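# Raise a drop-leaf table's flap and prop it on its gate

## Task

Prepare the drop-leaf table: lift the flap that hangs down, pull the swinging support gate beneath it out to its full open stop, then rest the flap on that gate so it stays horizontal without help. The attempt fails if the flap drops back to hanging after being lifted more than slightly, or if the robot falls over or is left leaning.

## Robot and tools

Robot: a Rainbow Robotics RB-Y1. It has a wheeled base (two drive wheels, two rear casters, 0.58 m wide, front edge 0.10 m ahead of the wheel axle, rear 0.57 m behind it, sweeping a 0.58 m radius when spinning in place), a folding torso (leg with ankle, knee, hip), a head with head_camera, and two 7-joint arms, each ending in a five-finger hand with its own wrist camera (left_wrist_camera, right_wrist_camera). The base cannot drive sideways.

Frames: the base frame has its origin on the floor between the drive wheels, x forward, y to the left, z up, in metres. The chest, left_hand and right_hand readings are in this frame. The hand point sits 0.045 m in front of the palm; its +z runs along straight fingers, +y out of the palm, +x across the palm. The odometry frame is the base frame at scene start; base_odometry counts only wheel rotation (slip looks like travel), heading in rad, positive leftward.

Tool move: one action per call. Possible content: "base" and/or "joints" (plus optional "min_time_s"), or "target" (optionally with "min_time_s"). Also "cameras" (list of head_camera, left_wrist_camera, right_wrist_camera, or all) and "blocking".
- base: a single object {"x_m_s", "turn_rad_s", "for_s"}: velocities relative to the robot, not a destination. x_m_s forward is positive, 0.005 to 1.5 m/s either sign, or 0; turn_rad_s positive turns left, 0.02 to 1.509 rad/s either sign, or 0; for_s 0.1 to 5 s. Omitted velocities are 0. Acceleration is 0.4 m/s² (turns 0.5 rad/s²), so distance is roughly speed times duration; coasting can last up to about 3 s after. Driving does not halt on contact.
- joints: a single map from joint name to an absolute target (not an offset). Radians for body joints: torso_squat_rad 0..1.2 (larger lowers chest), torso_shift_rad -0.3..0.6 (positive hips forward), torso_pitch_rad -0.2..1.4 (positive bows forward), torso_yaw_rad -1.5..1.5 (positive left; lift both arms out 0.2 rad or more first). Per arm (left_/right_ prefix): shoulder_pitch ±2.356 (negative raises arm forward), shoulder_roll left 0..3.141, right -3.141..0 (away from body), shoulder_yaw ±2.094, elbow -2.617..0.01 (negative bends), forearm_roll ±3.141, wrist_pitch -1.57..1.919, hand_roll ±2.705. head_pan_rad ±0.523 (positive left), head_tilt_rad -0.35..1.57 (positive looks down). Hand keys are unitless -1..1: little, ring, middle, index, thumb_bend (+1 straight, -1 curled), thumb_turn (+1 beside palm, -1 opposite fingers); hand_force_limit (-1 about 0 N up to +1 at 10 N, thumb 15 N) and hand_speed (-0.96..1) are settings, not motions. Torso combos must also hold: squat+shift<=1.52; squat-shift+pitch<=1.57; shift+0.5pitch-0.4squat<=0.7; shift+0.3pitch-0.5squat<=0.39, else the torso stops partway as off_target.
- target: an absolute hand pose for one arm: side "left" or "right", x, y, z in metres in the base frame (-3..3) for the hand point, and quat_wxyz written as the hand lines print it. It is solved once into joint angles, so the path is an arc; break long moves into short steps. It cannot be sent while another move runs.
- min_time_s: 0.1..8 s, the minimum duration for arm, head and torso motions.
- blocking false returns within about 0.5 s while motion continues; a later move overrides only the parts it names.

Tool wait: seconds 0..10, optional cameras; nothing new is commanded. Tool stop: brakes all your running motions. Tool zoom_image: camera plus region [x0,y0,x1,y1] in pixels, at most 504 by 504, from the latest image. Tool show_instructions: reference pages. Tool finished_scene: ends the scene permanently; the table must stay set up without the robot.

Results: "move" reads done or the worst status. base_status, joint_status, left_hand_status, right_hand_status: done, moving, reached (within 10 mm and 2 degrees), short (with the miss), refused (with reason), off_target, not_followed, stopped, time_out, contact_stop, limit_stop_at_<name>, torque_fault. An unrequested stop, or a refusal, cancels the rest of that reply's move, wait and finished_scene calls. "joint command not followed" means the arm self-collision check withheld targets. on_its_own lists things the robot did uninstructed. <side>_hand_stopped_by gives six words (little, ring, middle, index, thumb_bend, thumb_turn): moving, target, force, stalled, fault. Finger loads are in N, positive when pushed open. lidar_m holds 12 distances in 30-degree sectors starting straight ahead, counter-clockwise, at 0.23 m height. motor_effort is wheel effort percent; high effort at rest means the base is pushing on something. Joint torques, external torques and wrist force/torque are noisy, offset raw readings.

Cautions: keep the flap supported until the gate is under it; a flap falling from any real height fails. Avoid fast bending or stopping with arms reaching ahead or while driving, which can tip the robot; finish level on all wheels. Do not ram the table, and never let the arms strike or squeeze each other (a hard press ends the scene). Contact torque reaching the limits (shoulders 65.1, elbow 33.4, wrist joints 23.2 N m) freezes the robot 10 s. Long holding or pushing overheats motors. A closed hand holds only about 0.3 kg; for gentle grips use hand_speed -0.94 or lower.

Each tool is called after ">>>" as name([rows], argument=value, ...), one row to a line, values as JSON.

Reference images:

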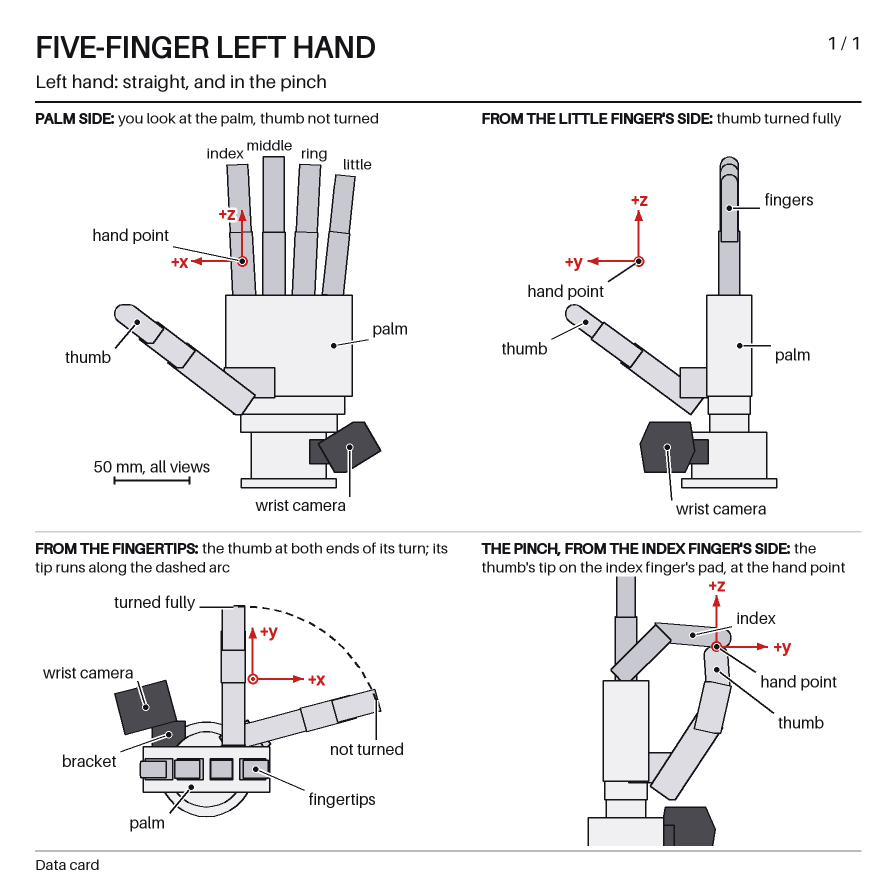

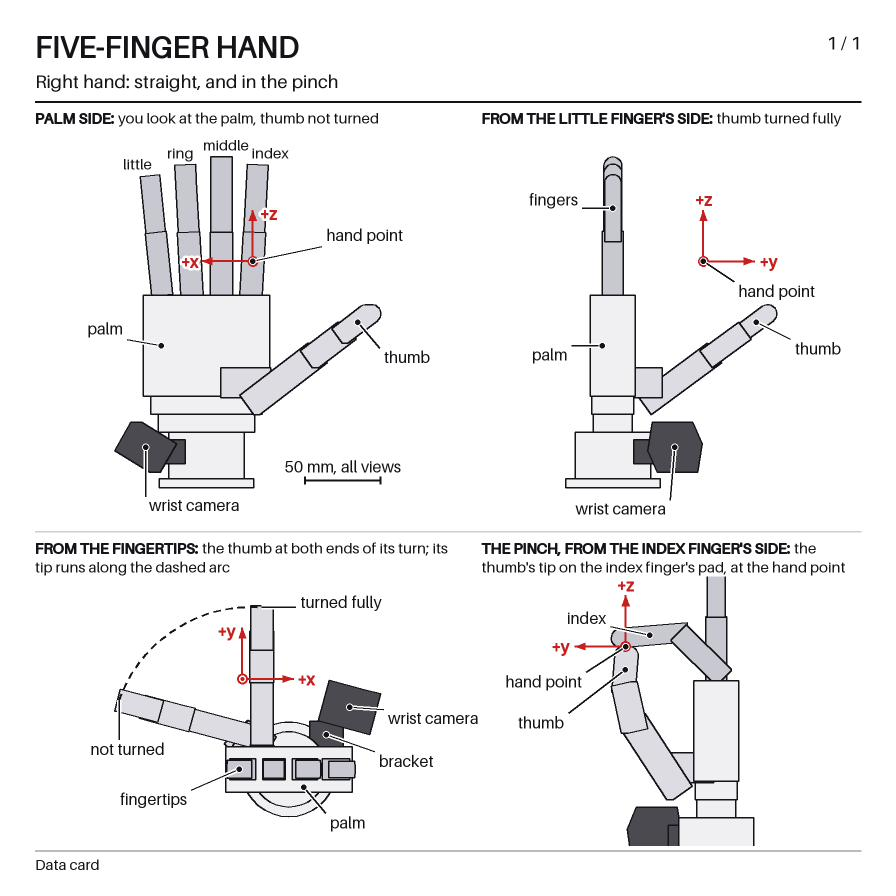

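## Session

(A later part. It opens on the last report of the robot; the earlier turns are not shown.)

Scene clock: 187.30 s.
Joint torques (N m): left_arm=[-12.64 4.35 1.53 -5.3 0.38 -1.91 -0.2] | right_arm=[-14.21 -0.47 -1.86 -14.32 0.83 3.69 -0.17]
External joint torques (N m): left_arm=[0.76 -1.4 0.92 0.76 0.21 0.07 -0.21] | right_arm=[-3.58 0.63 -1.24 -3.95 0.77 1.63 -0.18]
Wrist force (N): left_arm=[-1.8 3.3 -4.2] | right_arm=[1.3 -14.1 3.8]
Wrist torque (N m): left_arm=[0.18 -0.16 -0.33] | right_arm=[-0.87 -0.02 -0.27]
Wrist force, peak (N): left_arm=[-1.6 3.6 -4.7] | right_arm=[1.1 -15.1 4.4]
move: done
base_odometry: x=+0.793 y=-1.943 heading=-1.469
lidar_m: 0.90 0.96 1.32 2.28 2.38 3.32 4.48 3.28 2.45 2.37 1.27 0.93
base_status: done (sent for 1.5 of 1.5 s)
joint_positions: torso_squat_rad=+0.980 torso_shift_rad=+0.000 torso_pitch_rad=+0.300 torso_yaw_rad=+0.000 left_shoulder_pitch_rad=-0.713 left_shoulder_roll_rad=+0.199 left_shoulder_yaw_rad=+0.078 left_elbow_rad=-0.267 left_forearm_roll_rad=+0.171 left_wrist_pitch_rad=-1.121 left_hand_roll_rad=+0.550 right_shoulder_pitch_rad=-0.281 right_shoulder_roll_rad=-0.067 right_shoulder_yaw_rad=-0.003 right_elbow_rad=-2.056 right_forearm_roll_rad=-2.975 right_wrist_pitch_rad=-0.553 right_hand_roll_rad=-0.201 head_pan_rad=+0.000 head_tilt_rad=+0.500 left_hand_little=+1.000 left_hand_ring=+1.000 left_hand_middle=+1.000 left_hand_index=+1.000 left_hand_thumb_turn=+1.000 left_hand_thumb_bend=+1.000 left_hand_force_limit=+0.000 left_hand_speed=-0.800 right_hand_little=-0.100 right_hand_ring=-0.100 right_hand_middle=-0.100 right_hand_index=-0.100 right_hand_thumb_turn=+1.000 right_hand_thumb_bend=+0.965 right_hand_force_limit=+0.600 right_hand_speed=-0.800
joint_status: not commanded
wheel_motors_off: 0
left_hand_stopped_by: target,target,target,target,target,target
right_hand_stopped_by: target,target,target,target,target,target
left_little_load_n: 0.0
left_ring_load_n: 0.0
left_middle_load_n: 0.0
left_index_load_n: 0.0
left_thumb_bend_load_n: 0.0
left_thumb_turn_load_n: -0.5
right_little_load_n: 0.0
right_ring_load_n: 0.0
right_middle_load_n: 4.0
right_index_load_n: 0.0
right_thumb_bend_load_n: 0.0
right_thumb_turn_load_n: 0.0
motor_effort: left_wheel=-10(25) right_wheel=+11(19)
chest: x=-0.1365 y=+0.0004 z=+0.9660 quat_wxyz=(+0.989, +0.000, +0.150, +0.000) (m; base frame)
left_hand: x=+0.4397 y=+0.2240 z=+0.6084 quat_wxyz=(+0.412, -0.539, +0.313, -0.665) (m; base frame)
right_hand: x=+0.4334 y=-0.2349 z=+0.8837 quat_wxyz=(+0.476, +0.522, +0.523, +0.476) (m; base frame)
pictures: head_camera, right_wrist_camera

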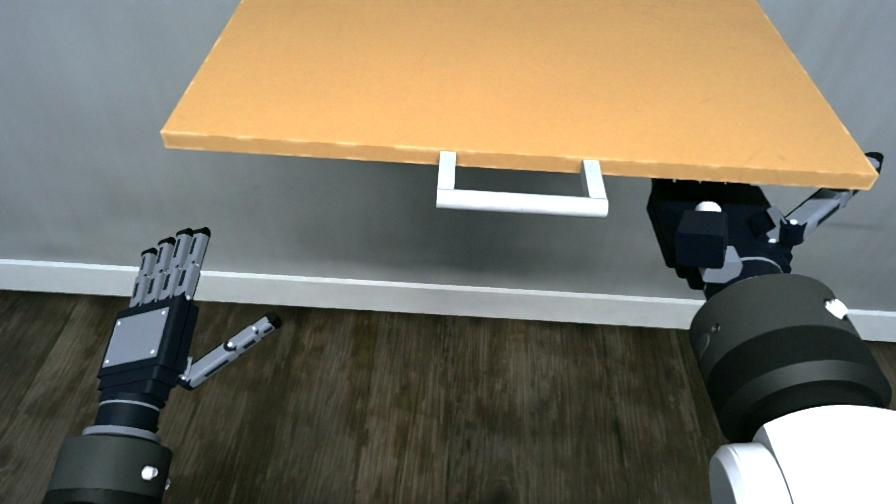

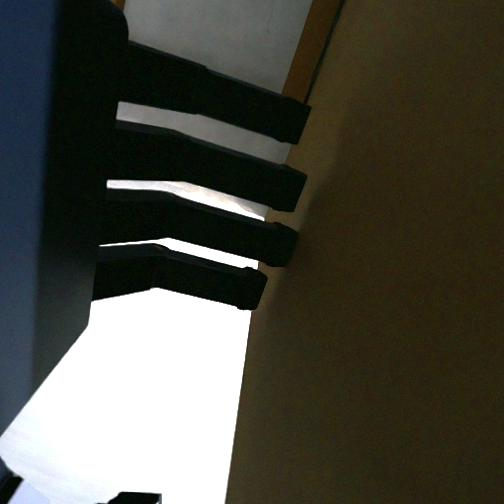

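>>> move(target={"side": "left", "x": 0.22, "y": 0.42, "z": 0.62, "quat_wxyz": [0.412, -0.539, 0.313, -0.665]}, min_time_s=1.5, cameras=[])

>>> move(target={"side": "left", "x": 0.28, "y": 0.38, "z": 0.76, "quat_wxyz": [0.683, 0.683, 0.183, 0.183]}, min_time_s=3, cameras=["head_camera", "left_wrist_camera"])

Scene clock: 189.70 s.
Joint torques (N m): left_arm=[-0.04 10.92 4.59 -4.36 0.68 -1.46 0.04] | right_arm=[-14.72 -0.19 -2.53 -14.55 0.6 3.68 0.02]
External joint torques (N m): left_arm=[0.33 -0.94 0.45 -0.19 -0.17 0.32 0.02] | right_arm=[-4.09 0.91 -1.91 -4.18 0.55 1.62 0.02]
Wrist force (N): left_arm=[-1.7 2.7 -4.7] | right_arm=[0.0 -14.0 4.9]
Wrist torque (N m): left_arm=[0.13 -0.14 -0.21] | right_arm=[-0.85 -0.03 -0.28]
Wrist force, peak (N): left_arm=[-2.0 3.2 -4.6] | right_arm=[-0.2 -14.9 5.3]
move: done
base_odometry: x=+0.793 y=-1.943 heading=-1.469
lidar_m: 0.90 0.94 1.34 2.27 2.38 3.31 4.49 3.29 2.45 2.36 1.27 0.94
base_status: not commanded
joint_positions: torso_squat_rad=+0.980 torso_shift_rad=+0.000 torso_pitch_rad=+0.300 torso_yaw_rad=+0.000 left_shoulder_pitch_rad=+0.003 left_shoulder_roll_rad=+0.499 left_shoulder_yaw_rad=+0.111 left_elbow_rad=-0.768 left_forearm_roll_rad=+0.176 left_wrist_pitch_rad=-1.271 left_hand_roll_rad=+0.926 right_shoulder_pitch_rad=-0.281 right_shoulder_roll_rad=-0.067 right_shoulder_yaw_rad=-0.003 right_elbow_rad=-2.056 right_forearm_roll_rad=-2.975 right_wrist_pitch_rad=-0.553 right_hand_roll_rad=-0.201 head_pan_rad=+0.000 head_tilt_rad=+0.500 left_hand_little=+1.000 left_hand_ring=+1.000 left_hand_middle=+1.000 left_hand_index=+1.000 left_hand_thumb_turn=+1.000 left_hand_thumb_bend=+1.000 left_hand_force_limit=+0.000 left_hand_speed=-0.800 right_hand_little=-0.100 right_hand_ring=-0.100 right_hand_middle=-0.099 right_hand_index=-0.100 right_hand_thumb_turn=+1.000 right_hand_thumb_bend=+0.965 right_hand_force_limit=+0.600 right_hand_speed=-0.800
joint_status: all done
wheel_motors_off: 0
left_hand_stopped_by: target,target,target,target,target,target
right_hand_stopped_by: target,target,target,target,target,target
left_little_load_n: 0.0
left_ring_load_n: 0.0
left_middle_load_n: 0.0
left_index_load_n: 0.0
left_thumb_bend_load_n: 0.0
left_thumb_turn_load_n: -0.5
right_little_load_n: 0.0
right_ring_load_n: 0.0
right_middle_load_n: 5.0
right_index_load_n: 0.0
right_thumb_bend_load_n: 0.0
right_thumb_turn_load_n: 0.0
motor_effort: left_wheel=-10(11) right_wheel=+11(12)
chest: x=-0.1365 y=+0.0004 z=+0.9660 quat_wxyz=(+0.989, +0.000, +0.150, +0.000) (m; base frame)
left_hand: x=+0.2199 y=+0.4197 z=+0.6204 quat_wxyz=(+0.411, -0.534, +0.312, -0.669) (m; base frame)
left_hand_status: reached (checked arc, planned for 1.5 s): 0 mm and 0.8 deg off.
right_hand: x=+0.4334 y=-0.2349 z=+0.8837 quat_wxyz=(+0.476, +0.522, +0.523, +0.476) (m; base frame)
pictures: none
No camera images: "cameras" was empty.

Scene clock: 193.03 s.
Joint torques (N m): left_arm=[-8.16 13.96 2.15 0.25 -0.25 -1.53 0.15] | right_arm=[-14.33 0.57 -2.05 -14.12 0.55 3.71 -0.23]
External joint torques (N m): left_arm=[-1.01 -1.09 -0.88 -0.56 -0.2 0.49 0.14] | right_arm=[-3.7 1.67 -1.43 -3.75 0.49 1.66 -0.24]
Wrist force (N): left_arm=[-1.0 -6.9 -1.7] | right_arm=[-0.5 -14.2 4.2]
Wrist torque (N m): left_arm=[-0.66 -0.15 0.12] | right_arm=[-0.84 0.01 -0.29]
Wrist force, peak (N): left_arm=[-1.5 -7.1 -1.4] | right_arm=[-0.2 -14.8 6.0]
move: short
base_odometry: x=+0.793 y=-1.943 heading=-1.469
lidar_m: 0.90 0.95 1.32 2.27 2.39 3.31 4.49 3.28 2.44 2.36 1.26 0.94
base_status: not commanded
joint_positions: torso_squat_rad=+0.980 torso_shift_rad=+0.000 torso_pitch_rad=+0.300 torso_yaw_rad=+0.000 left_shoulder_pitch_rad=-0.970 left_shoulder_roll_rad=+1.485 left_shoulder_yaw_rad=-2.094 left_elbow_rad=-1.580 left_forearm_roll_rad=+1.528 left_wrist_pitch_rad=-1.278 left_hand_roll_rad=+2.705 right_shoulder_pitch_rad=-0.281 right_shoulder_roll_rad=-0.067 right_shoulder_yaw_rad=-0.003 right_elbow_rad=-2.056 right_forearm_roll_rad=-2.975 right_wrist_pitch_rad=-0.553 right_hand_roll_rad=-0.201 head_pan_rad=+0.000 head_tilt_rad=+0.500 left_hand_little=+1.000 left_hand_ring=+1.000 left_hand_middle=+1.000 left_hand_index=+1.000 left_hand_thumb_turn=+1.000 left_hand_thumb_bend=+1.000 left_hand_force_limit=+0.000 left_hand_speed=-0.800 right_hand_little=-0.100 right_hand_ring=-0.100 right_hand_middle=-0.099 right_hand_index=-0.100 right_hand_thumb_turn=+1.000 right_hand_thumb_bend=+0.965 right_hand_force_limit=+0.600 right_hand_speed=-0.800
joint_status: all done
wheel_motors_off: 0
left_hand_stopped_by: target,target,target,target,target,target
right_hand_stopped_by: target,target,target,target,target,target
left_little_load_n: 0.0
left_ring_load_n: 0.0
left_middle_load_n: -0.5
left_index_load_n: 0.0
left_thumb_bend_load_n: 0.0
left_thumb_turn_load_n: 0.0
right_little_load_n: 0.0
right_ring_load_n: 0.0
right_middle_load_n: 4.0
right_index_load_n: 0.0
right_thumb_bend_load_n: 0.0
right_thumb_turn_load_n: 0.0
motor_effort: left_wheel=-10(10) right_wheel=+11(12)
chest: x=-0.1365 y=+0.0004 z=+0.9660 quat_wxyz=(+0.989, +0.000, +0.150, +0.000) (m; base frame)
left_hand: x=+0.2798 y=+0.3796 z=+0.7600 quat_wxyz=(-0.447, -0.722, -0.282, -0.445) (m; base frame)
left_hand_status: short (checked arc, as near as the solve gets, planned for 3.0 s): 0 mm and 42.5 deg off. The place is met; only the turn is off.
right_hand: x=+0.4334 y=-0.2349 z=+0.8837 quat_wxyz=(+0.476, +0.522, +0.523, +0.476) (m; base frame)
pictures: head_camera, left_wrist_camera

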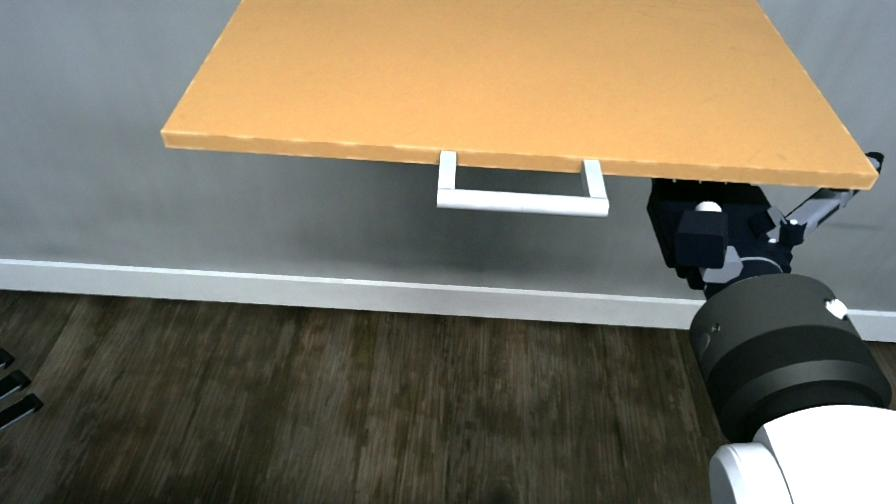

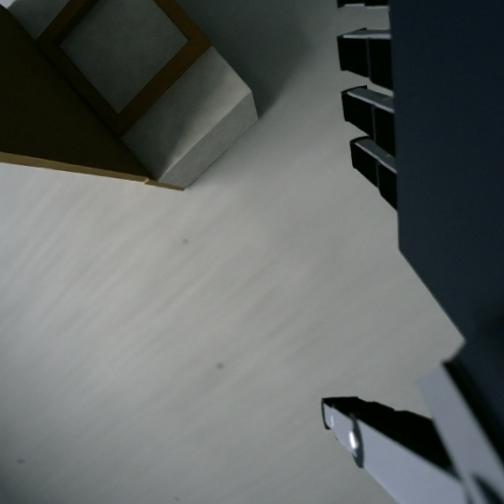

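>>> move(joints={"left_shoulder_pitch_rad": -0.3, "left_shoulder_roll_rad": 1.2, "left_shoulder_yaw_rad": -0.6, "left_elbow_rad": -1.7, "left_forearm_roll_rad": 2.2, "left_wrist_pitch_rad": -0.6, "left_hand_roll_rad": 1.2}, min_time_s=2, cameras=[])

>>> move(joints={"left_shoulder_pitch_rad": 0.0, "left_shoulder_roll_rad": 0.3, "left_shoulder_yaw_rad": 0.0, "left_elbow_rad": -1.7, "left_forearm_roll_rad": 2.9, "left_wrist_pitch_rad": -0.3, "left_hand_roll_rad": 0.2}, min_time_s=2, cameras=["head_camera", "left_wrist_camera"])

Scene clock: 196.73 s.
Joint torques (N m): left_arm=[-8.84 13.8 9.96 -3.85 -1.13 -0.65 0.17] | right_arm=[-14.97 -0.38 -1.93 -14.41 0.48 3.78 -0.04]
External joint torques (N m): left_arm=[0.62 -0.91 0.44 -0.3 -0.18 0.52 0.16] | right_arm=[-4.33 0.72 -1.31 -4.05 0.42 1.73 -0.04]
Wrist force (N): left_arm=[-3.9 -5.1 -1.4] | right_arm=[-0.1 -13.9 4.1]
Wrist torque (N m): left_arm=[-0.57 0.13 -0.22] | right_arm=[-0.81 0.04 -0.29]
Wrist force, peak (N): left_arm=[-2.8 -6.9 -1.1] | right_arm=[-1.0 -15.0 4.6]
move: done
base_odometry: x=+0.793 y=-1.943 heading=-1.469
lidar_m: 0.91 0.95 1.34 2.27 2.38 3.30 4.49 3.27 2.45 2.36 1.27 0.94
base_status: not commanded
joint_positions: torso_squat_rad=+0.980 torso_shift_rad=+0.000 torso_pitch_rad=+0.300 torso_yaw_rad=+0.000 left_shoulder_pitch_rad=-0.300 left_shoulder_roll_rad=+1.200 left_shoulder_yaw_rad=-0.600 left_elbow_rad=-1.700 left_forearm_roll_rad=+2.200 left_wrist_pitch_rad=-0.600 left_hand_roll_rad=+1.200 right_shoulder_pitch_rad=-0.281 right_shoulder_roll_rad=-0.067 right_shoulder_yaw_rad=-0.003 right_elbow_rad=-2.056 right_forearm_roll_rad=-2.975 right_wrist_pitch_rad=-0.553 right_hand_roll_rad=-0.201 head_pan_rad=+0.000 head_tilt_rad=+0.500 left_hand_little=+1.000 left_hand_ring=+1.000 left_hand_middle=+1.000 left_hand_index=+1.000 left_hand_thumb_turn=+1.000 left_hand_thumb_bend=+1.000 left_hand_force_limit=+0.000 left_hand_speed=-0.800 right_hand_little=-0.100 right_hand_ring=-0.100 right_hand_middle=-0.099 right_hand_index=-0.100 right_hand_thumb_turn=+1.000 right_hand_thumb_bend=+0.965 right_hand_force_limit=+0.600 right_hand_speed=-0.800
joint_status: all done
wheel_motors_off: 0
left_hand_stopped_by: target,target,target,target,target,target
right_hand_stopped_by: target,target,target,target,target,target
left_little_load_n: 0.0
left_ring_load_n: 0.0
left_middle_load_n: 0.0
left_index_load_n: 0.0
left_thumb_bend_load_n: 0.0
left_thumb_turn_load_n: 0.0
right_little_load_n: 0.0
right_ring_load_n: 0.0
right_middle_load_n: 3.5
right_index_load_n: 0.0
right_thumb_bend_load_n: 0.0
right_thumb_turn_load_n: 0.0
motor_effort: left_wheel=-10(11) right_wheel=+11(12)
chest: x=-0.1365 y=+0.0004 z=+0.9660 quat_wxyz=(+0.989, +0.000, +0.150, +0.000) (m; base frame)
left_hand: x=+0.4240 y=+0.3741 z=+0.7859 quat_wxyz=(-0.163, -0.734, -0.250, -0.610) (m; base frame)
right_hand: x=+0.4334 y=-0.2349 z=+0.8837 quat_wxyz=(+0.476, +0.522, +0.523, +0.476) (m; base frame)
pictures: none
No camera images: "cameras" was empty.

Scene clock: 199.03 s.
Joint torques (N m): left_arm=[-4.43 4.26 4.14 -9.06 -0.4 1.94 -0.05] | right_arm=[-14.72 -0.4 -2.09 -14.37 0.62 3.75 -0.18]
External joint torques (N m): left_arm=[0.95 -1.22 0.62 0.36 0.01 0.41 -0.05] | right_arm=[-4.09 0.7 -1.47 -4.01 0.56 1.69 -0.18]
Wrist force (N): left_arm=[-1.3 -6.4 -0.7] | right_arm=[0.9 -14.6 4.3]
Wrist torque (N m): left_arm=[-0.67 -0.06 -0.04] | right_arm=[-0.87 0.03 -0.32]
Wrist force, peak (N): left_arm=[-2.0 -7.0 -0.3] | right_arm=[1.1 -14.8 5.2]
move: done
base_odometry: x=+0.793 y=-1.943 heading=-1.469
lidar_m: 0.90 0.96 1.33 2.27 2.38 3.31 4.48 3.30 2.44 2.37 1.26 0.94
base_status: not commanded
joint_positions: torso_squat_rad=+0.980 torso_shift_rad=+0.000 torso_pitch_rad=+0.300 torso_yaw_rad=+0.000 left_shoulder_pitch_rad=+0.000 left_shoulder_roll_rad=+0.300 left_shoulder_yaw_rad=+0.000 left_elbow_rad=-1.700 left_forearm_roll_rad=+2.900 left_wrist_pitch_rad=-0.300 left_hand_roll_rad=+0.200 right_shoulder_pitch_rad=-0.281 right_shoulder_roll_rad=-0.067 right_shoulder_yaw_rad=-0.003 right_elbow_rad=-2.056 right_forearm_roll_rad=-2.975 right_wrist_pitch_rad=-0.553 right_hand_roll_rad=-0.201 head_pan_rad=+0.000 head_tilt_rad=+0.500 left_hand_little=+1.000 left_hand_ring=+1.000 left_hand_middle=+1.000 left_hand_index=+1.000 left_hand_thumb_turn=+1.000 left_hand_thumb_bend=+1.000 left_hand_force_limit=+0.000 left_hand_speed=-0.800 right_hand_little=-0.100 right_hand_ring=-0.100 right_hand_middle=-0.099 right_hand_index=-0.100 right_hand_thumb_turn=+1.000 right_hand_thumb_bend=+0.965 right_hand_force_limit=+0.600 right_hand_speed=-0.800
joint_status: all done
wheel_motors_off: 0
left_hand_stopped_by: target,target,target,target,target,target
right_hand_stopped_by: target,target,target,target,target,target
left_little_load_n: 0.0
left_ring_load_n: 0.0
left_middle_load_n: 0.0
left_index_load_n: 0.5
left_thumb_bend_load_n: 0.0
left_thumb_turn_load_n: 0.0
right_little_load_n: 0.0
right_ring_load_n: 0.0
right_middle_load_n: 4.5
right_index_load_n: 0.0
right_thumb_bend_load_n: 0.0
right_thumb_turn_load_n: 0.0
motor_effort: left_wheel=-11(11) right_wheel=+11(12)
chest: x=-0.1365 y=+0.0004 z=+0.9660 quat_wxyz=(+0.989, +0.000, +0.150, +0.000) (m; base frame)
left_hand: x=+0.3624 y=+0.3426 z=+0.6526 quat_wxyz=(-0.273, -0.667, -0.515, -0.465) (m; base frame)
right_hand: x=+0.4334 y=-0.2349 z=+0.8837 quat_wxyz=(+0.476, +0.522, +0.523, +0.476) (m; base frame)
pictures: head_camera, left_wrist_camera

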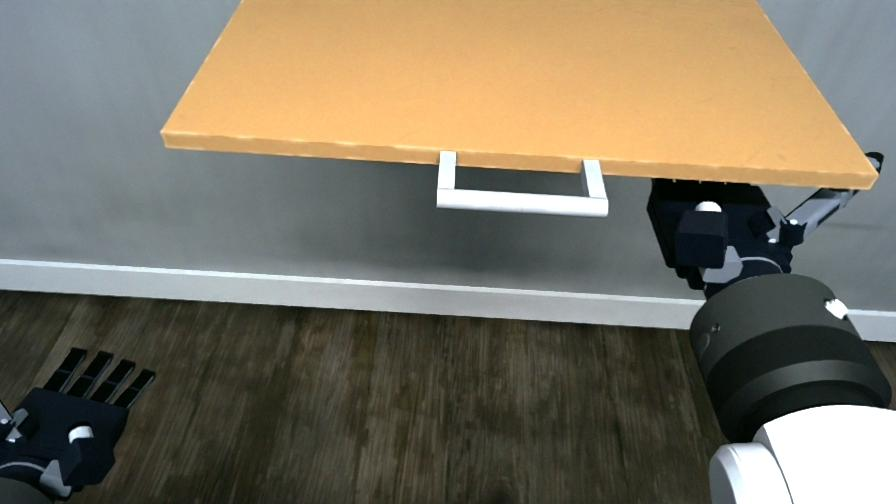

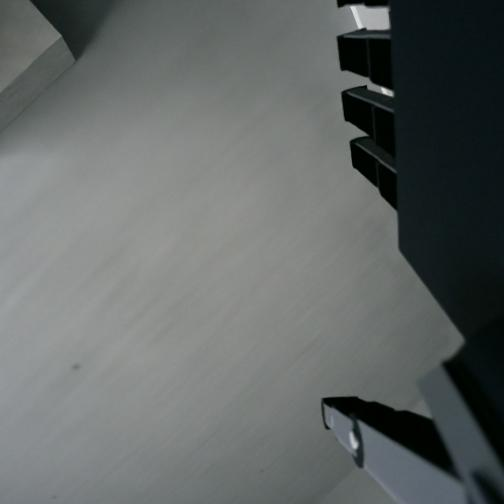

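>>> move(joints={"left_hand_little": -0.1, "left_hand_ring": -0.1, "left_hand_middle": -0.1, "left_hand_index": -0.1, "left_hand_force_limit": 0.9}, cameras=[])

>>> move(target={"side": "left", "x": 0.39, "y": 0.13, "z": 0.79, "quat_wxyz": [0.478, 0.521, 0.521, 0.478]}, min_time_s=2.5, cameras=["head_camera", "left_wrist_camera"])

Scene clock: 202.67 s.
Joint torques (N m): left_arm=[-4.61 4.34 4.24 -9.23 -0.45 1.83 0.1] | right_arm=[-14.55 -0.32 -1.87 -14.45 0.74 3.85 -0.25]
External joint torques (N m): left_arm=[0.77 -1.14 0.72 0.19 -0.05 0.31 0.09] | right_arm=[-3.91 0.77 -1.25 -4.09 0.68 1.79 -0.25]
Wrist force (N): left_arm=[-1.1 -6.9 -0.4] | right_arm=[0.6 -14.2 4.2]
Wrist torque (N m): left_arm=[-0.77 -0.07 -0.01] | right_arm=[-0.83 0.08 -0.33]
Wrist force, peak (N): left_arm=[-1.1 -6.9 -0.4] | right_arm=[0.6 -15.1 4.6]
move: done
base_odometry: x=+0.793 y=-1.943 heading=-1.469
lidar_m: 0.90 0.96 1.33 2.28 2.39 3.30 4.49 3.29 2.44 2.36 1.26 0.94
base_status: not commanded
joint_positions: torso_squat_rad=+0.980 torso_shift_rad=+0.000 torso_pitch_rad=+0.300 torso_yaw_rad=+0.000 left_shoulder_pitch_rad=+0.000 left_shoulder_roll_rad=+0.300 left_shoulder_yaw_rad=+0.000 left_elbow_rad=-1.700 left_forearm_roll_rad=+2.900 left_wrist_pitch_rad=-0.300 left_hand_roll_rad=+0.200 right_shoulder_pitch_rad=-0.281 right_shoulder_roll_rad=-0.067 right_shoulder_yaw_rad=-0.003 right_elbow_rad=-2.056 right_forearm_roll_rad=-2.975 right_wrist_pitch_rad=-0.553 right_hand_roll_rad=-0.201 head_pan_rad=+0.000 head_tilt_rad=+0.500 left_hand_little=-0.100 left_hand_ring=-0.100 left_hand_middle=-0.100 left_hand_index=-0.100 left_hand_thumb_turn=+1.000 left_hand_thumb_bend=+1.000 left_hand_force_limit=+0.900 left_hand_speed=-0.800 right_hand_little=-0.100 right_hand_ring=-0.100 right_hand_middle=-0.099 right_hand_index=-0.100 right_hand_thumb_turn=+1.000 right_hand_thumb_bend=+0.965 right_hand_force_limit=+0.600 right_hand_speed=-0.800
joint_status: all done
wheel_motors_off: 0
left_hand_stopped_by: target,target,target,target,target,target
right_hand_stopped_by: target,target,target,target,target,target
left_little_load_n: 0.0
left_ring_load_n: 0.0
left_middle_load_n: 0.0
left_index_load_n: 0.0
left_thumb_bend_load_n: 0.0
left_thumb_turn_load_n: 0.0
right_little_load_n: 0.0
right_ring_load_n: 0.0
right_middle_load_n: 4.0
right_index_load_n: 0.0
right_thumb_bend_load_n: 0.0
right_thumb_turn_load_n: 0.0
motor_effort: left_wheel=-10(11) right_wheel=+11(12)
chest: x=-0.1365 y=+0.0004 z=+0.9660 quat_wxyz=(+0.989, +0.000, +0.150, +0.000) (m; base frame)
left_hand: x=+0.3624 y=+0.3426 z=+0.6526 quat_wxyz=(-0.273, -0.667, -0.515, -0.465) (m; base frame)
right_hand: x=+0.4334 y=-0.2349 z=+0.8837 quat_wxyz=(+0.476, +0.522, +0.523, +0.476) (m; base frame)
pictures: none
No camera images: "cameras" was empty.

Scene clock: 205.50 s.
Joint torques (N m): left_arm=[-9.55 -4.4 -1.59 -10.09 -1.09 0.79 0.34] | right_arm=[-14.87 0.23 -1.91 -14.2 0.79 3.97 -0.07]
External joint torques (N m): left_arm=[-1.22 -0.99 -0.95 0.2 -0.2 -0.07 0.34] | right_arm=[-4.23 1.33 -1.29 -3.83 0.74 1.91 -0.07]
Wrist force (N): left_arm=[1.0 -7.0 -2.0] | right_arm=[1.8 -14.3 4.1]
Wrist torque (N m): left_arm=[-0.65 -0.27 0.23] | right_arm=[-0.88 0.06 -0.32]
Wrist force, peak (N): left_arm=[0.4 -7.7 -1.9] | right_arm=[2.2 -14.7 4.7]
move: done
base_odometry: x=+0.793 y=-1.943 heading=-1.469
lidar_m: 0.91 0.96 1.33 2.28 2.40 3.32 4.47 3.28 2.43 2.36 1.27 0.93
base_status: not commanded
joint_positions: torso_squat_rad=+0.980 torso_shift_rad=+0.000 torso_pitch_rad=+0.300 torso_yaw_rad=+0.000 left_shoulder_pitch_rad=-0.154 left_shoulder_roll_rad=+0.000 left_shoulder_yaw_rad=-0.367 left_elbow_rad=-1.804 left_forearm_roll_rad=+1.945 left_wrist_pitch_rad=-0.441 left_hand_roll_rad=+1.130 right_shoulder_pitch_rad=-0.281 right_shoulder_roll_rad=-0.067 right_shoulder_yaw_rad=-0.003 right_elbow_rad=-2.056 right_forearm_roll_rad=-2.975 right_wrist_pitch_rad=-0.553 right_hand_roll_rad=-0.201 head_pan_rad=+0.000 head_tilt_rad=+0.500 left_hand_little=-0.100 left_hand_ring=-0.100 left_hand_middle=-0.100 left_hand_index=-0.100 left_hand_thumb_turn=+1.000 left_hand_thumb_bend=+1.000 left_hand_force_limit=+0.900 left_hand_speed=-0.800 right_hand_little=-0.100 right_hand_ring=-0.100 right_hand_middle=-0.099 right_hand_index=-0.100 right_hand_thumb_turn=+1.000 right_hand_thumb_bend=+0.965 right_hand_force_limit=+0.600 right_hand_speed=-0.800
joint_status: all done
wheel_motors_off: 0
left_hand_stopped_by: target,target,target,target,target,target
right_hand_stopped_by: target,target,target,target,target,target
left_little_load_n: 0.0
left_ring_load_n: 0.0
left_middle_load_n: 0.0
left_index_load_n: 0.0
left_thumb_bend_load_n: 0.0
left_thumb_turn_load_n: 0.0
right_little_load_n: 0.0
right_ring_load_n: 0.0
right_middle_load_n: 4.0
right_index_load_n: 0.0
right_thumb_bend_load_n: 0.0
right_thumb_turn_load_n: 0.0
motor_effort: left_wheel=-10(11) right_wheel=+11(12)
chest: x=-0.1365 y=+0.0004 z=+0.9660 quat_wxyz=(+0.989, +0.000, +0.150, +0.000) (m; base frame)
left_hand: x=+0.3898 y=+0.1299 z=+0.7908 quat_wxyz=(-0.477, -0.527, -0.521, -0.472) (m; base frame)
left_hand_status: reached (checked arc, planned for 2.5 s): 1 mm and 1.0 deg off.
right_hand: x=+0.4334 y=-0.2349 z=+0.8837 quat_wxyz=(+0.476, +0.522, +0.523, +0.476) (m; base frame)
pictures: head_camera, left_wrist_camera

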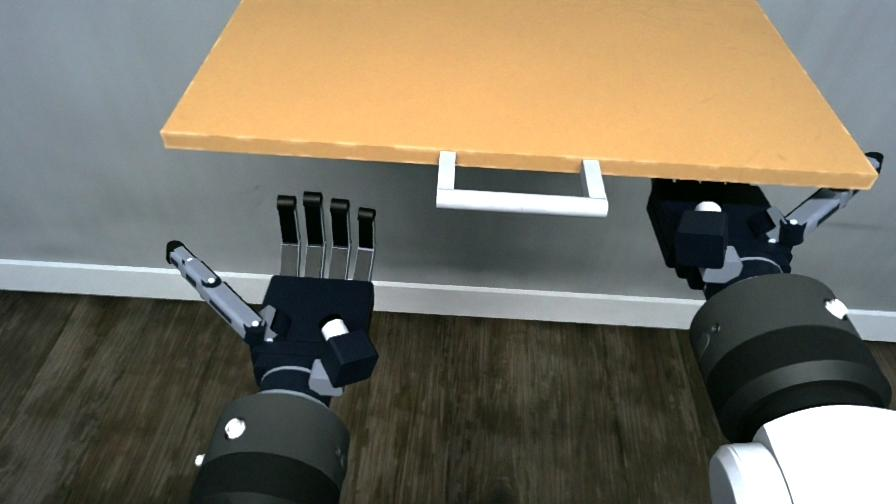

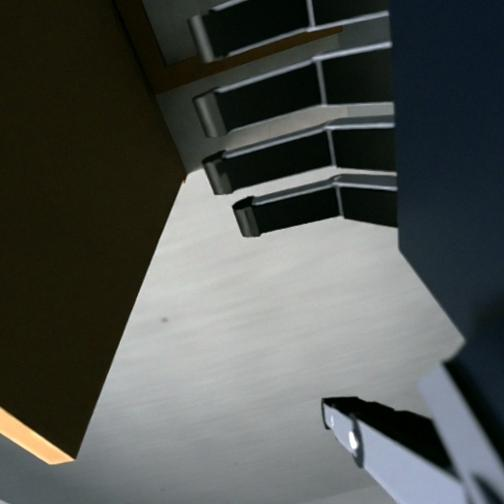

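>>> move(target={"side": "left", "x": 0.40, "y": 0.12, "z": 0.865, "quat_wxyz": [0.478, 0.521, 0.521, 0.478]}, min_time_s=2, cameras=[])

>>> move(target={"side": "left", "x": 0.40, "y": 0.12, "z": 0.885, "quat_wxyz": [0.478, 0.521, 0.521, 0.478]}, min_time_s=1.5, cameras=["head_camera", "left_wrist_camera"])

Scene clock: 210.53 s.
Joint torques (N m): left_arm=[-10.73 -2.19 -0.9 -10.07 -0.98 1.46 -0.22] | right_arm=[-14.37 -0.78 -1.94 -14.17 0.63 3.89 0.09]
External joint torques (N m): left_arm=[-1.12 1.07 -0.93 -0.06 0.06 0.09 -0.21] | right_arm=[-3.74 0.32 -1.32 -3.8 0.57 1.83 0.08]
Wrist force (N): left_arm=[0.9 -6.8 -2.8] | right_arm=[1.8 -13.7 4.1]
Wrist torque (N m): left_arm=[-0.55 -0.31 0.10] | right_arm=[-0.85 0.08 -0.31]
Wrist force, peak (N): left_arm=[1.1 -7.7 -2.5] | right_arm=[1.9 -14.9 4.2]
move: done
base_odometry: x=+0.793 y=-1.943 heading=-1.469
lidar_m: 0.90 0.95 1.33 2.27 2.38 3.32 4.47 3.29 2.44 2.37 1.26 0.94
base_status: not commanded
joint_positions: torso_squat_rad=+0.980 torso_shift_rad=+0.000 torso_pitch_rad=+0.300 torso_yaw_rad=+0.000 left_shoulder_pitch_rad=-0.267 left_shoulder_roll_rad=+0.035 left_shoulder_yaw_rad=-0.424 left_elbow_rad=-1.989 left_forearm_roll_rad=+2.238 left_wrist_pitch_rad=-0.675 left_hand_roll_rad=+0.825 right_shoulder_pitch_rad=-0.281 right_shoulder_roll_rad=-0.067 right_shoulder_yaw_rad=-0.003 right_elbow_rad=-2.056 right_forearm_roll_rad=-2.975 right_wrist_pitch_rad=-0.553 right_hand_roll_rad=-0.201 head_pan_rad=+0.000 head_tilt_rad=+0.500 left_hand_little=-0.100 left_hand_ring=-0.100 left_hand_middle=-0.100 left_hand_index=-0.100 left_hand_thumb_turn=+1.000 left_hand_thumb_bend=+1.000 left_hand_force_limit=+0.900 left_hand_speed=-0.800 right_hand_little=-0.100 right_hand_ring=-0.100 right_hand_middle=-0.099 right_hand_index=-0.100 right_hand_thumb_turn=+1.000 right_hand_thumb_bend=+0.965 right_hand_force_limit=+0.600 right_hand_speed=-0.800
joint_status: all done
wheel_motors_off: 0
left_hand_stopped_by: target,target,target,target,target,target
right_hand_stopped_by: target,target,target,target,target,target
left_little_load_n: 0.0
left_ring_load_n: 0.0
left_middle_load_n: 0.0
left_index_load_n: 0.0
left_thumb_bend_load_n: 0.0
left_thumb_turn_load_n: 0.0
right_little_load_n: 0.0
right_ring_load_n: 0.0
right_middle_load_n: 4.0
right_index_load_n: 0.0
right_thumb_bend_load_n: 0.0
right_thumb_turn_load_n: 0.0
motor_effort: left_wheel=-10(11) right_wheel=+12(12)
chest: x=-0.1365 y=+0.0004 z=+0.9660 quat_wxyz=(+0.989, +0.000, +0.150, +0.000) (m; base frame)
left_hand: x=+0.3999 y=+0.1196 z=+0.8646 quat_wxyz=(-0.479, -0.520, -0.521, -0.479) (m; base frame)
left_hand_status: reached (checked arc, planned for 2.0 s): 1 mm and 0.1 deg off.
right_hand: x=+0.4334 y=-0.2349 z=+0.8837 quat_wxyz=(+0.476, +0.522, +0.523, +0.476) (m; base frame)
pictures: none
No camera images: "cameras" was empty.

Scene clock: 212.37 s.
Joint torques (N m): left_arm=[-13.78 -2.43 -0.35 -13.21 -2.06 2.67 -0.32] | right_arm=[-11.96 0.11 -1.77 -11.76 0.74 2.32 0.02]
External joint torques (N m): left_arm=[-3.94 0.61 -0.63 -3.4 -1.02 1.2 -0.32] | right_arm=[-1.32 1.21 -1.15 -1.39 0.68 0.27 0.01]
Wrist force (N): left_arm=[-0.4 -12.3 0.0] | right_arm=[-0.4 -8.0 2.4]
Wrist torque (N m): left_arm=[-0.38 -0.16 0.18] | right_arm=[-1.05 0.04 -0.14]
Wrist force, peak (N): left_arm=[-2.5 -13.4 1.0] | right_arm=[1.9 -14.5 4.0]
move: done
base_odometry: x=+0.793 y=-1.943 heading=-1.469
lidar_m: 0.90 0.95 1.34 2.28 2.38 3.31 4.48 3.28 2.44 2.37 1.28 0.95
base_status: not commanded
joint_positions: torso_squat_rad=+0.980 torso_shift_rad=+0.000 torso_pitch_rad=+0.300 torso_yaw_rad=+0.000 left_shoulder_pitch_rad=-0.296 left_shoulder_roll_rad=+0.049 left_shoulder_yaw_rad=-0.430 left_elbow_rad=-2.050 left_forearm_roll_rad=+2.312 left_wrist_pitch_rad=-0.749 left_hand_roll_rad=+0.751 right_shoulder_pitch_rad=-0.282 right_shoulder_roll_rad=-0.067 right_shoulder_yaw_rad=-0.003 right_elbow_rad=-2.056 right_forearm_roll_rad=-2.975 right_wrist_pitch_rad=-0.553 right_hand_roll_rad=-0.201 head_pan_rad=+0.000 head_tilt_rad=+0.500 left_hand_little=-0.100 left_hand_ring=-0.100 left_hand_middle=-0.099 left_hand_index=-0.100 left_hand_thumb_turn=+1.000 left_hand_thumb_bend=+1.000 left_hand_force_limit=+0.900 left_hand_speed=-0.800 right_hand_little=-0.100 right_hand_ring=-0.100 right_hand_middle=-0.100 right_hand_index=-0.100 right_hand_thumb_turn=+1.000 right_hand_thumb_bend=+0.965 right_hand_force_limit=+0.600 right_hand_speed=-0.800
joint_status: all done
wheel_motors_off: 0
left_hand_stopped_by: target,target,target,target,target,target
right_hand_stopped_by: target,target,target,target,target,target
left_little_load_n: 0.5
left_ring_load_n: 0.0
left_middle_load_n: 5.5
left_index_load_n: 0.0
left_thumb_bend_load_n: 0.0
left_thumb_turn_load_n: 0.0
right_little_load_n: 0.0
right_ring_load_n: 0.5
right_middle_load_n: 0.0
right_index_load_n: 0.0
right_thumb_bend_load_n: 0.0
right_thumb_turn_load_n: 0.0
motor_effort: left_wheel=-11(11) right_wheel=+11(12)
chest: x=-0.1365 y=+0.0004 z=+0.9660 quat_wxyz=(+0.989, +0.000, +0.150, +0.000) (m; base frame)
left_hand: x=+0.4000 y=+0.1201 z=+0.8840 quat_wxyz=(-0.477, -0.521, -0.522, -0.478) (m; base frame)
left_hand_status: reached (checked arc, planned for 1.5 s): 1 mm and 0.1 deg off.
right_hand: x=+0.4334 y=-0.2348 z=+0.8844 quat_wxyz=(+0.477, +0.521, +0.523, +0.477) (m; base frame)
pictures: head_camera, left_wrist_camera

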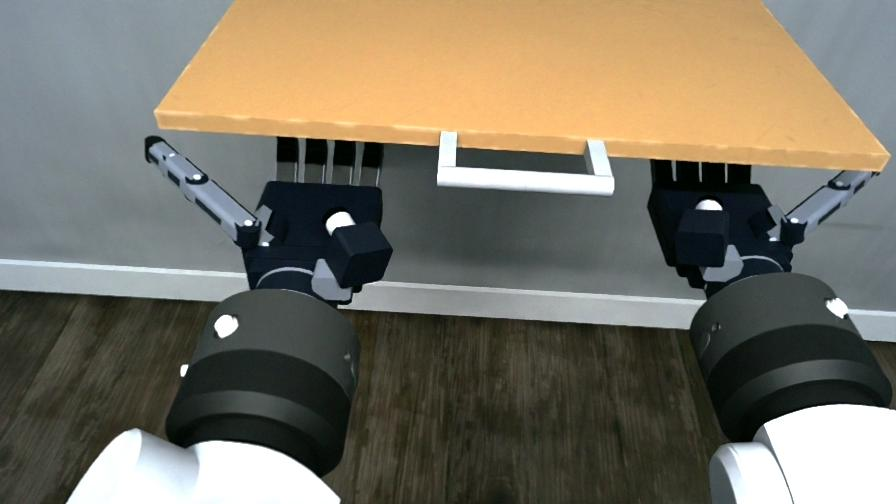

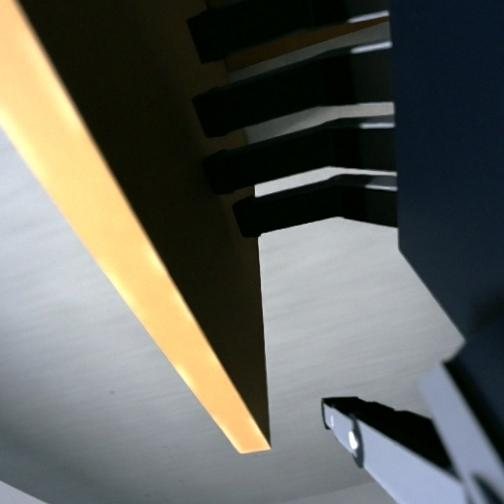

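>>> move(target={"side": "right", "x": 0.43, "y": -0.235, "z": 0.83, "quat_wxyz": [0.478, 0.521, 0.521, 0.478]}, min_time_s=1.5, cameras=["head_camera", "right_wrist_camera"])

Scene clock: 214.67 s.
Joint torques (N m): left_arm=[-13.56 -2.43 -0.02 -13.14 -2.21 2.63 -0.29] | right_arm=[-9.75 1.18 -0.63 -10.18 0.26 2.25 0.02]
External joint torques (N m): left_arm=[-3.72 0.61 -0.3 -3.33 -1.18 1.15 -0.29] | right_arm=[0.2 1.66 -0.47 0.55 0.29 0.2 0.02]
Wrist force (N): left_arm=[0.2 -13.3 0.6] | right_arm=[-0.3 -7.8 2.7]
Wrist torque (N m): left_arm=[-0.51 -0.26 0.24] | right_arm=[-0.99 0.03 -0.16]
Wrist force, peak (N): left_arm=[0.2 -13.6 0.3] | right_arm=[-0.5 -8.1 3.2]
move: done
base_odometry: x=+0.793 y=-1.943 heading=-1.469
lidar_m: 0.91 0.95 1.33 2.27 2.38 3.32 4.49 3.29 2.44 2.36 1.26 0.94
base_status: not commanded
joint_positions: torso_squat_rad=+0.980 torso_shift_rad=+0.000 torso_pitch_rad=+0.300 torso_yaw_rad=+0.000 left_shoulder_pitch_rad=-0.296 left_shoulder_roll_rad=+0.049 left_shoulder_yaw_rad=-0.430 left_elbow_rad=-2.050 left_forearm_roll_rad=+2.312 left_wrist_pitch_rad=-0.749 left_hand_roll_rad=+0.751 right_shoulder_pitch_rad=-0.222 right_shoulder_roll_rad=-0.027 right_shoulder_yaw_rad=-0.006 right_elbow_rad=-1.897 right_forearm_roll_rad=-2.934 right_wrist_pitch_rad=-0.332 right_hand_roll_rad=-0.215 head_pan_rad=+0.000 head_tilt_rad=+0.500 left_hand_little=-0.100 left_hand_ring=-0.100 left_hand_middle=-0.099 left_hand_index=-0.100 left_hand_thumb_turn=+1.000 left_hand_thumb_bend=+1.000 left_hand_force_limit=+0.900 left_hand_speed=-0.800 right_hand_little=-0.100 right_hand_ring=-0.100 right_hand_middle=-0.100 right_hand_index=-0.100 right_hand_thumb_turn=+1.000 right_hand_thumb_bend=+0.965 right_hand_force_limit=+0.600 right_hand_speed=-0.800
joint_status: all done
wheel_motors_off: 0
left_hand_stopped_by: target,target,target,target,target,target
right_hand_stopped_by: target,target,target,target,target,target
left_little_load_n: 0.0
left_ring_load_n: 0.0
left_middle_load_n: 5.5
left_index_load_n: 0.0
left_thumb_bend_load_n: 0.0
left_thumb_turn_load_n: 0.0
right_little_load_n: 0.0
right_ring_load_n: 0.0
right_middle_load_n: 0.0
right_index_load_n: 0.0
right_thumb_bend_load_n: 0.0
right_thumb_turn_load_n: 0.0
motor_effort: left_wheel=-11(11) right_wheel=+12(12)
chest: x=-0.1365 y=+0.0004 z=+0.9660 quat_wxyz=(+0.989, +0.000, +0.150, +0.000) (m; base frame)
left_hand: x=+0.4000 y=+0.1201 z=+0.8840 quat_wxyz=(-0.477, -0.521, -0.522, -0.478) (m; base frame)
right_hand: x=+0.4298 y=-0.2345 z=+0.8302 quat_wxyz=(+0.477, +0.521, +0.522, +0.478) (m; base frame)
right_hand_status: reached (checked arc, planned for 1.5 s): 1 mm and 0.2 deg off.
pictures: head_camera, right_wrist_camera

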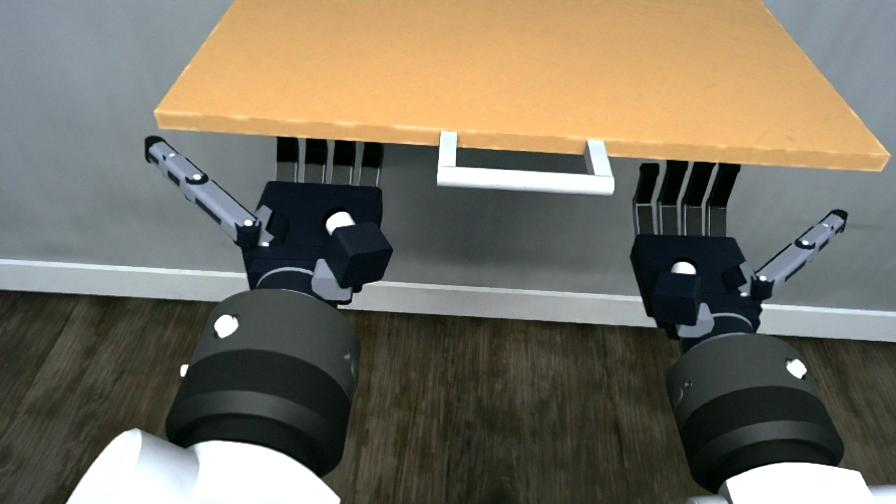

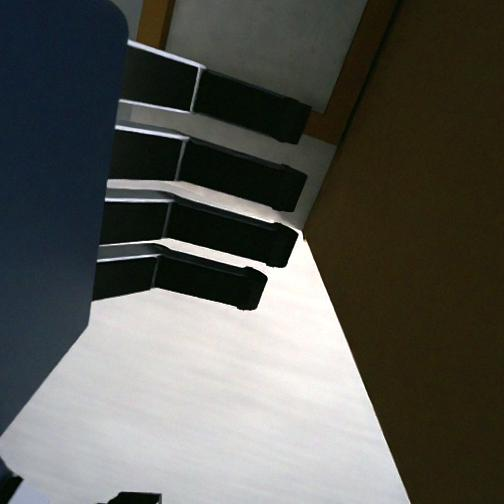

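>>> move(joints={"right_hand_little": 1.0, "right_hand_ring": 1.0, "right_hand_middle": 1.0, "right_hand_index": 1.0}, blocking=false, cameras=[])

>>> move(joints={"right_hand_force_limit": 0.6}, cameras=[])

>>> move(target={"side": "right", "x": 0.40, "y": -0.18, "z": 0.69, "quat_wxyz": [0.5, 0.5, 0.5, 0.5]}, min_time_s=2.5, cameras=["head_camera", "right_wrist_camera"])

Scene clock: 216.47 s.
Joint torques (N m): left_arm=[-13.99 -2.31 -0.29 -13.05 -2.11 2.55 -0.25] | right_arm=[-9.75 0.94 -1.79 -10.48 0.23 2.25 -0.22]
External joint torques (N m): left_arm=[-4.15 0.73 -0.57 -3.24 -1.07 1.07 -0.24] | right_arm=[0.21 1.42 -1.62 0.25 0.26 0.19 -0.23]
Wrist force (N): left_arm=[-0.5 -13.1 0.5] | right_arm=[-0.6 -7.5 2.9]
Wrist torque (N m): left_arm=[-0.48 -0.15 0.22] | right_arm=[-0.97 0.05 -0.16]
Wrist force, peak (N): left_arm=[0.6 -13.9 0.4] | right_arm=[-1.0 -8.7 2.9]
move: moving
base_odometry: x=+0.793 y=-1.943 heading=-1.469
lidar_m: 0.91 0.95 1.32 2.28 2.39 3.32 4.48 3.30 2.44 2.36 1.28 0.95
base_status: not commanded
joint_positions: torso_squat_rad=+0.980 torso_shift_rad=+0.000 torso_pitch_rad=+0.300 torso_yaw_rad=+0.000 left_shoulder_pitch_rad=-0.296 left_shoulder_roll_rad=+0.049 left_shoulder_yaw_rad=-0.430 left_elbow_rad=-2.050 left_forearm_roll_rad=+2.312 left_wrist_pitch_rad=-0.749 left_hand_roll_rad=+0.751 right_shoulder_pitch_rad=-0.222 right_shoulder_roll_rad=-0.027 right_shoulder_yaw_rad=-0.006 right_elbow_rad=-1.897 right_forearm_roll_rad=-2.934 right_wrist_pitch_rad=-0.332 right_hand_roll_rad=-0.215 head_pan_rad=+0.000 head_tilt_rad=+0.500 left_hand_little=-0.100 left_hand_ring=-0.100 left_hand_middle=-0.099 left_hand_index=-0.100 left_hand_thumb_turn=+1.000 left_hand_thumb_bend=+1.000 left_hand_force_limit=+0.900 left_hand_speed=-0.800 right_hand_little=+0.139 right_hand_ring=+0.139 right_hand_middle=+0.139 right_hand_index=+0.139 right_hand_thumb_turn=+1.000 right_hand_thumb_bend=+0.965 right_hand_force_limit=+0.600 right_hand_speed=-0.800
joint_status: right_hand_little moving; right_hand_ring moving; right_hand_middle moving; right_hand_index moving
wheel_motors_off: 0
left_hand_stopped_by: target,target,target,target,target,target
right_hand_stopped_by: moving,moving,moving,moving,target,target
left_little_load_n: 0.0
left_ring_load_n: 0.0
left_middle_load_n: 5.5
left_index_load_n: 0.0
left_thumb_bend_load_n: 0.5
left_thumb_turn_load_n: 0.0
right_little_load_n: 0.0
right_ring_load_n: 0.0
right_middle_load_n: 0.5
right_index_load_n: 0.5
right_thumb_bend_load_n: 0.0
right_thumb_turn_load_n: 0.0
motor_effort: left_wheel=-10(11) right_wheel=+11(12)
chest: x=-0.1365 y=+0.0004 z=+0.9660 quat_wxyz=(+0.989, +0.000, +0.150, +0.000) (m; base frame)
left_hand: x=+0.4000 y=+0.1201 z=+0.8840 quat_wxyz=(-0.477, -0.521, -0.522, -0.478) (m; base frame)
right_hand: x=+0.4298 y=-0.2345 z=+0.8302 quat_wxyz=(+0.477, +0.521, +0.522, +0.478) (m; base frame)
pictures: none
No camera images: "cameras" was empty.

Scene clock: 218.43 s.
Joint torques (N m): left_arm=[-13.92 -2.6 -0.28 -13.35 -2.01 2.74 -0.21] | right_arm=[-10.1 1.19 -1.45 -10.66 0.29 2.2 -0.26]
External joint torques (N m): left_arm=[-4.07 0.44 -0.56 -3.54 -0.97 1.26 -0.2] | right_arm=[-0.14 1.67 -1.29 0.08 0.32 0.14 -0.26]
Wrist force (N): left_arm=[-0.1 -12.5 0.6] | right_arm=[-0.5 -7.7 3.0]
Wrist torque (N m): left_arm=[-0.41 -0.19 0.21] | right_arm=[-1.01 0.05 -0.15]
Wrist force, peak (N): left_arm=[0.0 -13.7 0.7] | right_arm=[-0.5 -8.2 3.3]
move: done
base_odometry: x=+0.793 y=-1.943 heading=-1.469
lidar_m: 0.90 0.95 1.33 2.28 2.37 3.31 4.48 3.29 2.44 2.36 1.27 0.95
base_status: not commanded
joint_positions: torso_squat_rad=+0.980 torso_shift_rad=+0.000 torso_pitch_rad=+0.300 torso_yaw_rad=+0.000 left_shoulder_pitch_rad=-0.296 left_shoulder_roll_rad=+0.049 left_shoulder_yaw_rad=-0.430 left_elbow_rad=-2.050 left_forearm_roll_rad=+2.312 left_wrist_pitch_rad=-0.749 left_hand_roll_rad=+0.751 right_shoulder_pitch_rad=-0.222 right_shoulder_roll_rad=-0.027 right_shoulder_yaw_rad=-0.006 right_elbow_rad=-1.897 right_forearm_roll_rad=-2.934 right_wrist_pitch_rad=-0.332 right_hand_roll_rad=-0.215 head_pan_rad=+0.000 head_tilt_rad=+0.500 left_hand_little=-0.100 left_hand_ring=-0.100 left_hand_middle=-0.099 left_hand_index=-0.100 left_hand_thumb_turn=+1.000 left_hand_thumb_bend=+1.000 left_hand_force_limit=+0.900 left_hand_speed=-0.800 right_hand_little=+1.000 right_hand_ring=+1.000 right_hand_middle=+1.000 right_hand_index=+1.000 right_hand_thumb_turn=+1.000 right_hand_thumb_bend=+0.965 right_hand_force_limit=+0.600 right_hand_speed=-0.800
joint_status: all done
wheel_motors_off: 0
left_hand_stopped_by: target,target,target,target,target,target
right_hand_stopped_by: target,target,target,target,target,target
left_little_load_n: 0.0
left_ring_load_n: 0.0
left_middle_load_n: 5.0
left_index_load_n: 0.0
left_thumb_bend_load_n: 0.0
left_thumb_turn_load_n: 0.0
right_little_load_n: 0.0
right_ring_load_n: 0.0
right_middle_load_n: 0.0
right_index_load_n: 0.0
right_thumb_bend_load_n: 0.0
right_thumb_turn_load_n: 0.0
motor_effort: left_wheel=-11(11) right_wheel=+12(12)
chest: x=-0.1365 y=+0.0004 z=+0.9660 quat_wxyz=(+0.989, +0.000, +0.150, +0.000) (m; base frame)
left_hand: x=+0.4000 y=+0.1201 z=+0.8840 quat_wxyz=(-0.477, -0.521, -0.522, -0.478) (m; base frame)
right_hand: x=+0.4298 y=-0.2345 z=+0.8302 quat_wxyz=(+0.477, +0.521, +0.522, +0.478) (m; base frame)
pictures: none
No camera images: "cameras" was empty.

Scene clock: 221.27 s.
Joint torques (N m): left_arm=[-13.77 -2.64 -0.05 -13.1 -2.19 2.66 -0.42] | right_arm=[-10.76 1.74 1.32 -8.79 -0.15 2.16 0.23]
External joint torques (N m): left_arm=[-3.93 0.4 -0.33 -3.29 -1.15 1.18 -0.41] | right_arm=[-1.33 1.07 1.13 0.53 0.01 0.04 0.23]
Wrist force (N): left_arm=[-0.1 -12.7 0.6] | right_arm=[-0.3 -7.9 2.2]
Wrist torque (N m): left_arm=[-0.44 -0.24 0.24] | right_arm=[-1.00 0.05 0.04]
Wrist force, peak (N): left_arm=[0.1 -13.9 0.6] | right_arm=[-0.4 -8.4 2.7]
move: short
base_odometry: x=+0.793 y=-1.943 heading=-1.469
lidar_m: 0.91 0.95 1.32 2.28 2.38 3.30 4.50 3.30 2.44 2.37 1.27 0.93
base_status: not commanded
joint_positions: torso_squat_rad=+0.980 torso_shift_rad=+0.000 torso_pitch_rad=+0.300 torso_yaw_rad=+0.000 left_shoulder_pitch_rad=-0.296 left_shoulder_roll_rad=+0.049 left_shoulder_yaw_rad=-0.430 left_elbow_rad=-2.050 left_forearm_roll_rad=+2.312 left_wrist_pitch_rad=-0.749 left_hand_roll_rad=+0.751 right_shoulder_pitch_rad=-0.268 right_shoulder_roll_rad=+0.000 right_shoulder_yaw_rad=+0.031 right_elbow_rad=-1.182 right_forearm_roll_rad=-3.141 right_wrist_pitch_rad=+0.436 right_hand_roll_rad=+0.030 head_pan_rad=+0.000 head_tilt_rad=+0.500 left_hand_little=-0.100 left_hand_ring=-0.100 left_hand_middle=-0.099 left_hand_index=-0.100 left_hand_thumb_turn=+1.000 left_hand_thumb_bend=+1.000 left_hand_force_limit=+0.900 left_hand_speed=-0.800 right_hand_little=+1.000 right_hand_ring=+1.000 right_hand_middle=+1.000 right_hand_index=+1.000 right_hand_thumb_turn=+1.000 right_hand_thumb_bend=+0.965 right_hand_force_limit=+0.600 right_hand_speed=-0.800
joint_status: all done
wheel_motors_off: 0
left_hand_stopped_by: target,target,target,target,target,target
right_hand_stopped_by: target,target,target,target,target,target
left_little_load_n: 0.0
left_ring_load_n: 0.0
left_middle_load_n: 5.5
left_index_load_n: 0.0
left_thumb_bend_load_n: 0.0
left_thumb_turn_load_n: 0.0
right_little_load_n: 0.0
right_ring_load_n: 0.0
right_middle_load_n: 0.0
right_index_load_n: 0.0
right_thumb_bend_load_n: 0.0
right_thumb_turn_load_n: 0.0
motor_effort: left_wheel=-11(11) right_wheel=+12(12)
chest: x=-0.1365 y=+0.0004 z=+0.9660 quat_wxyz=(+0.989, +0.000, +0.150, +0.000) (m; base frame)
left_hand: x=+0.4000 y=+0.1201 z=+0.8840 quat_wxyz=(-0.477, -0.521, -0.522, -0.478) (m; base frame)
right_hand: x=+0.4000 y=-0.1806 z=+0.6900 quat_wxyz=(+0.473, +0.465, +0.532, +0.526) (m; base frame)
right_hand_status: short (checked arc, as near as the solve gets, planned for 2.5 s): 1 mm and 7.0 deg off. The place is met; only the turn is off.
pictures: head_camera, right_wrist_camera

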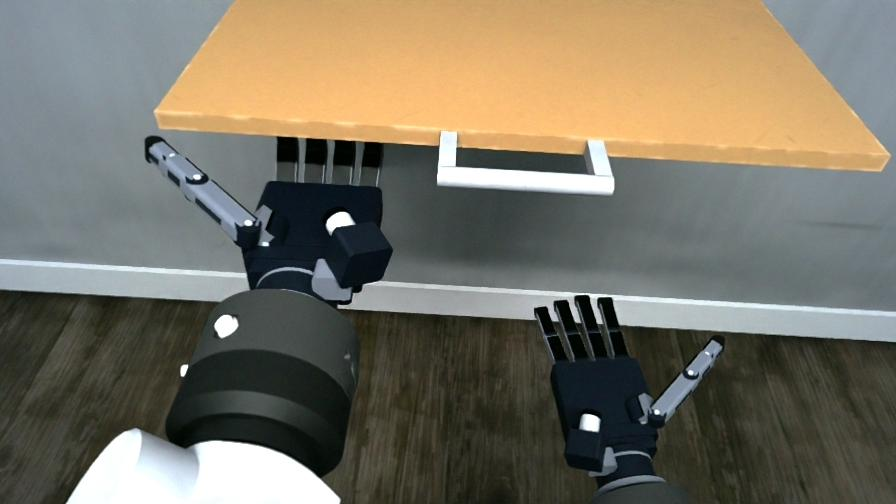

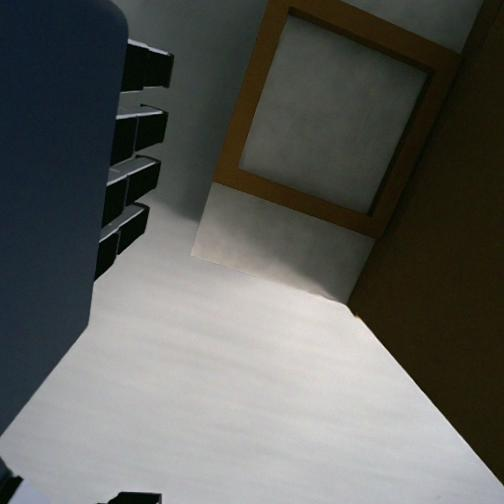

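>>> zoom_image(camera="right_wrist_camera", region=[180, 0, 480, 160])

>>> zoom_image(camera="right_wrist_camera", region=[180, 150, 480, 330])

Scaled by 1.680 from the camera's 504x504 image, which has a finer 720x720 frame.

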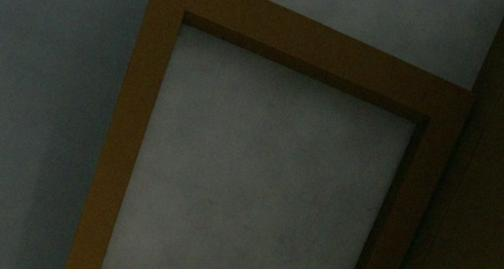

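Scaled by 1.680 from the camera's 504x504 image, which has a finer 720x720 frame.

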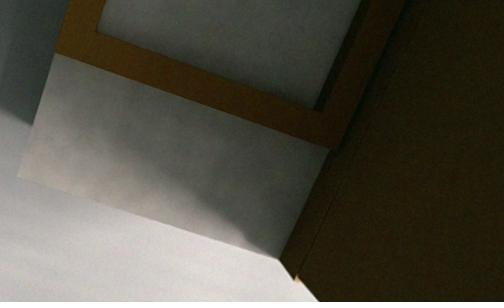

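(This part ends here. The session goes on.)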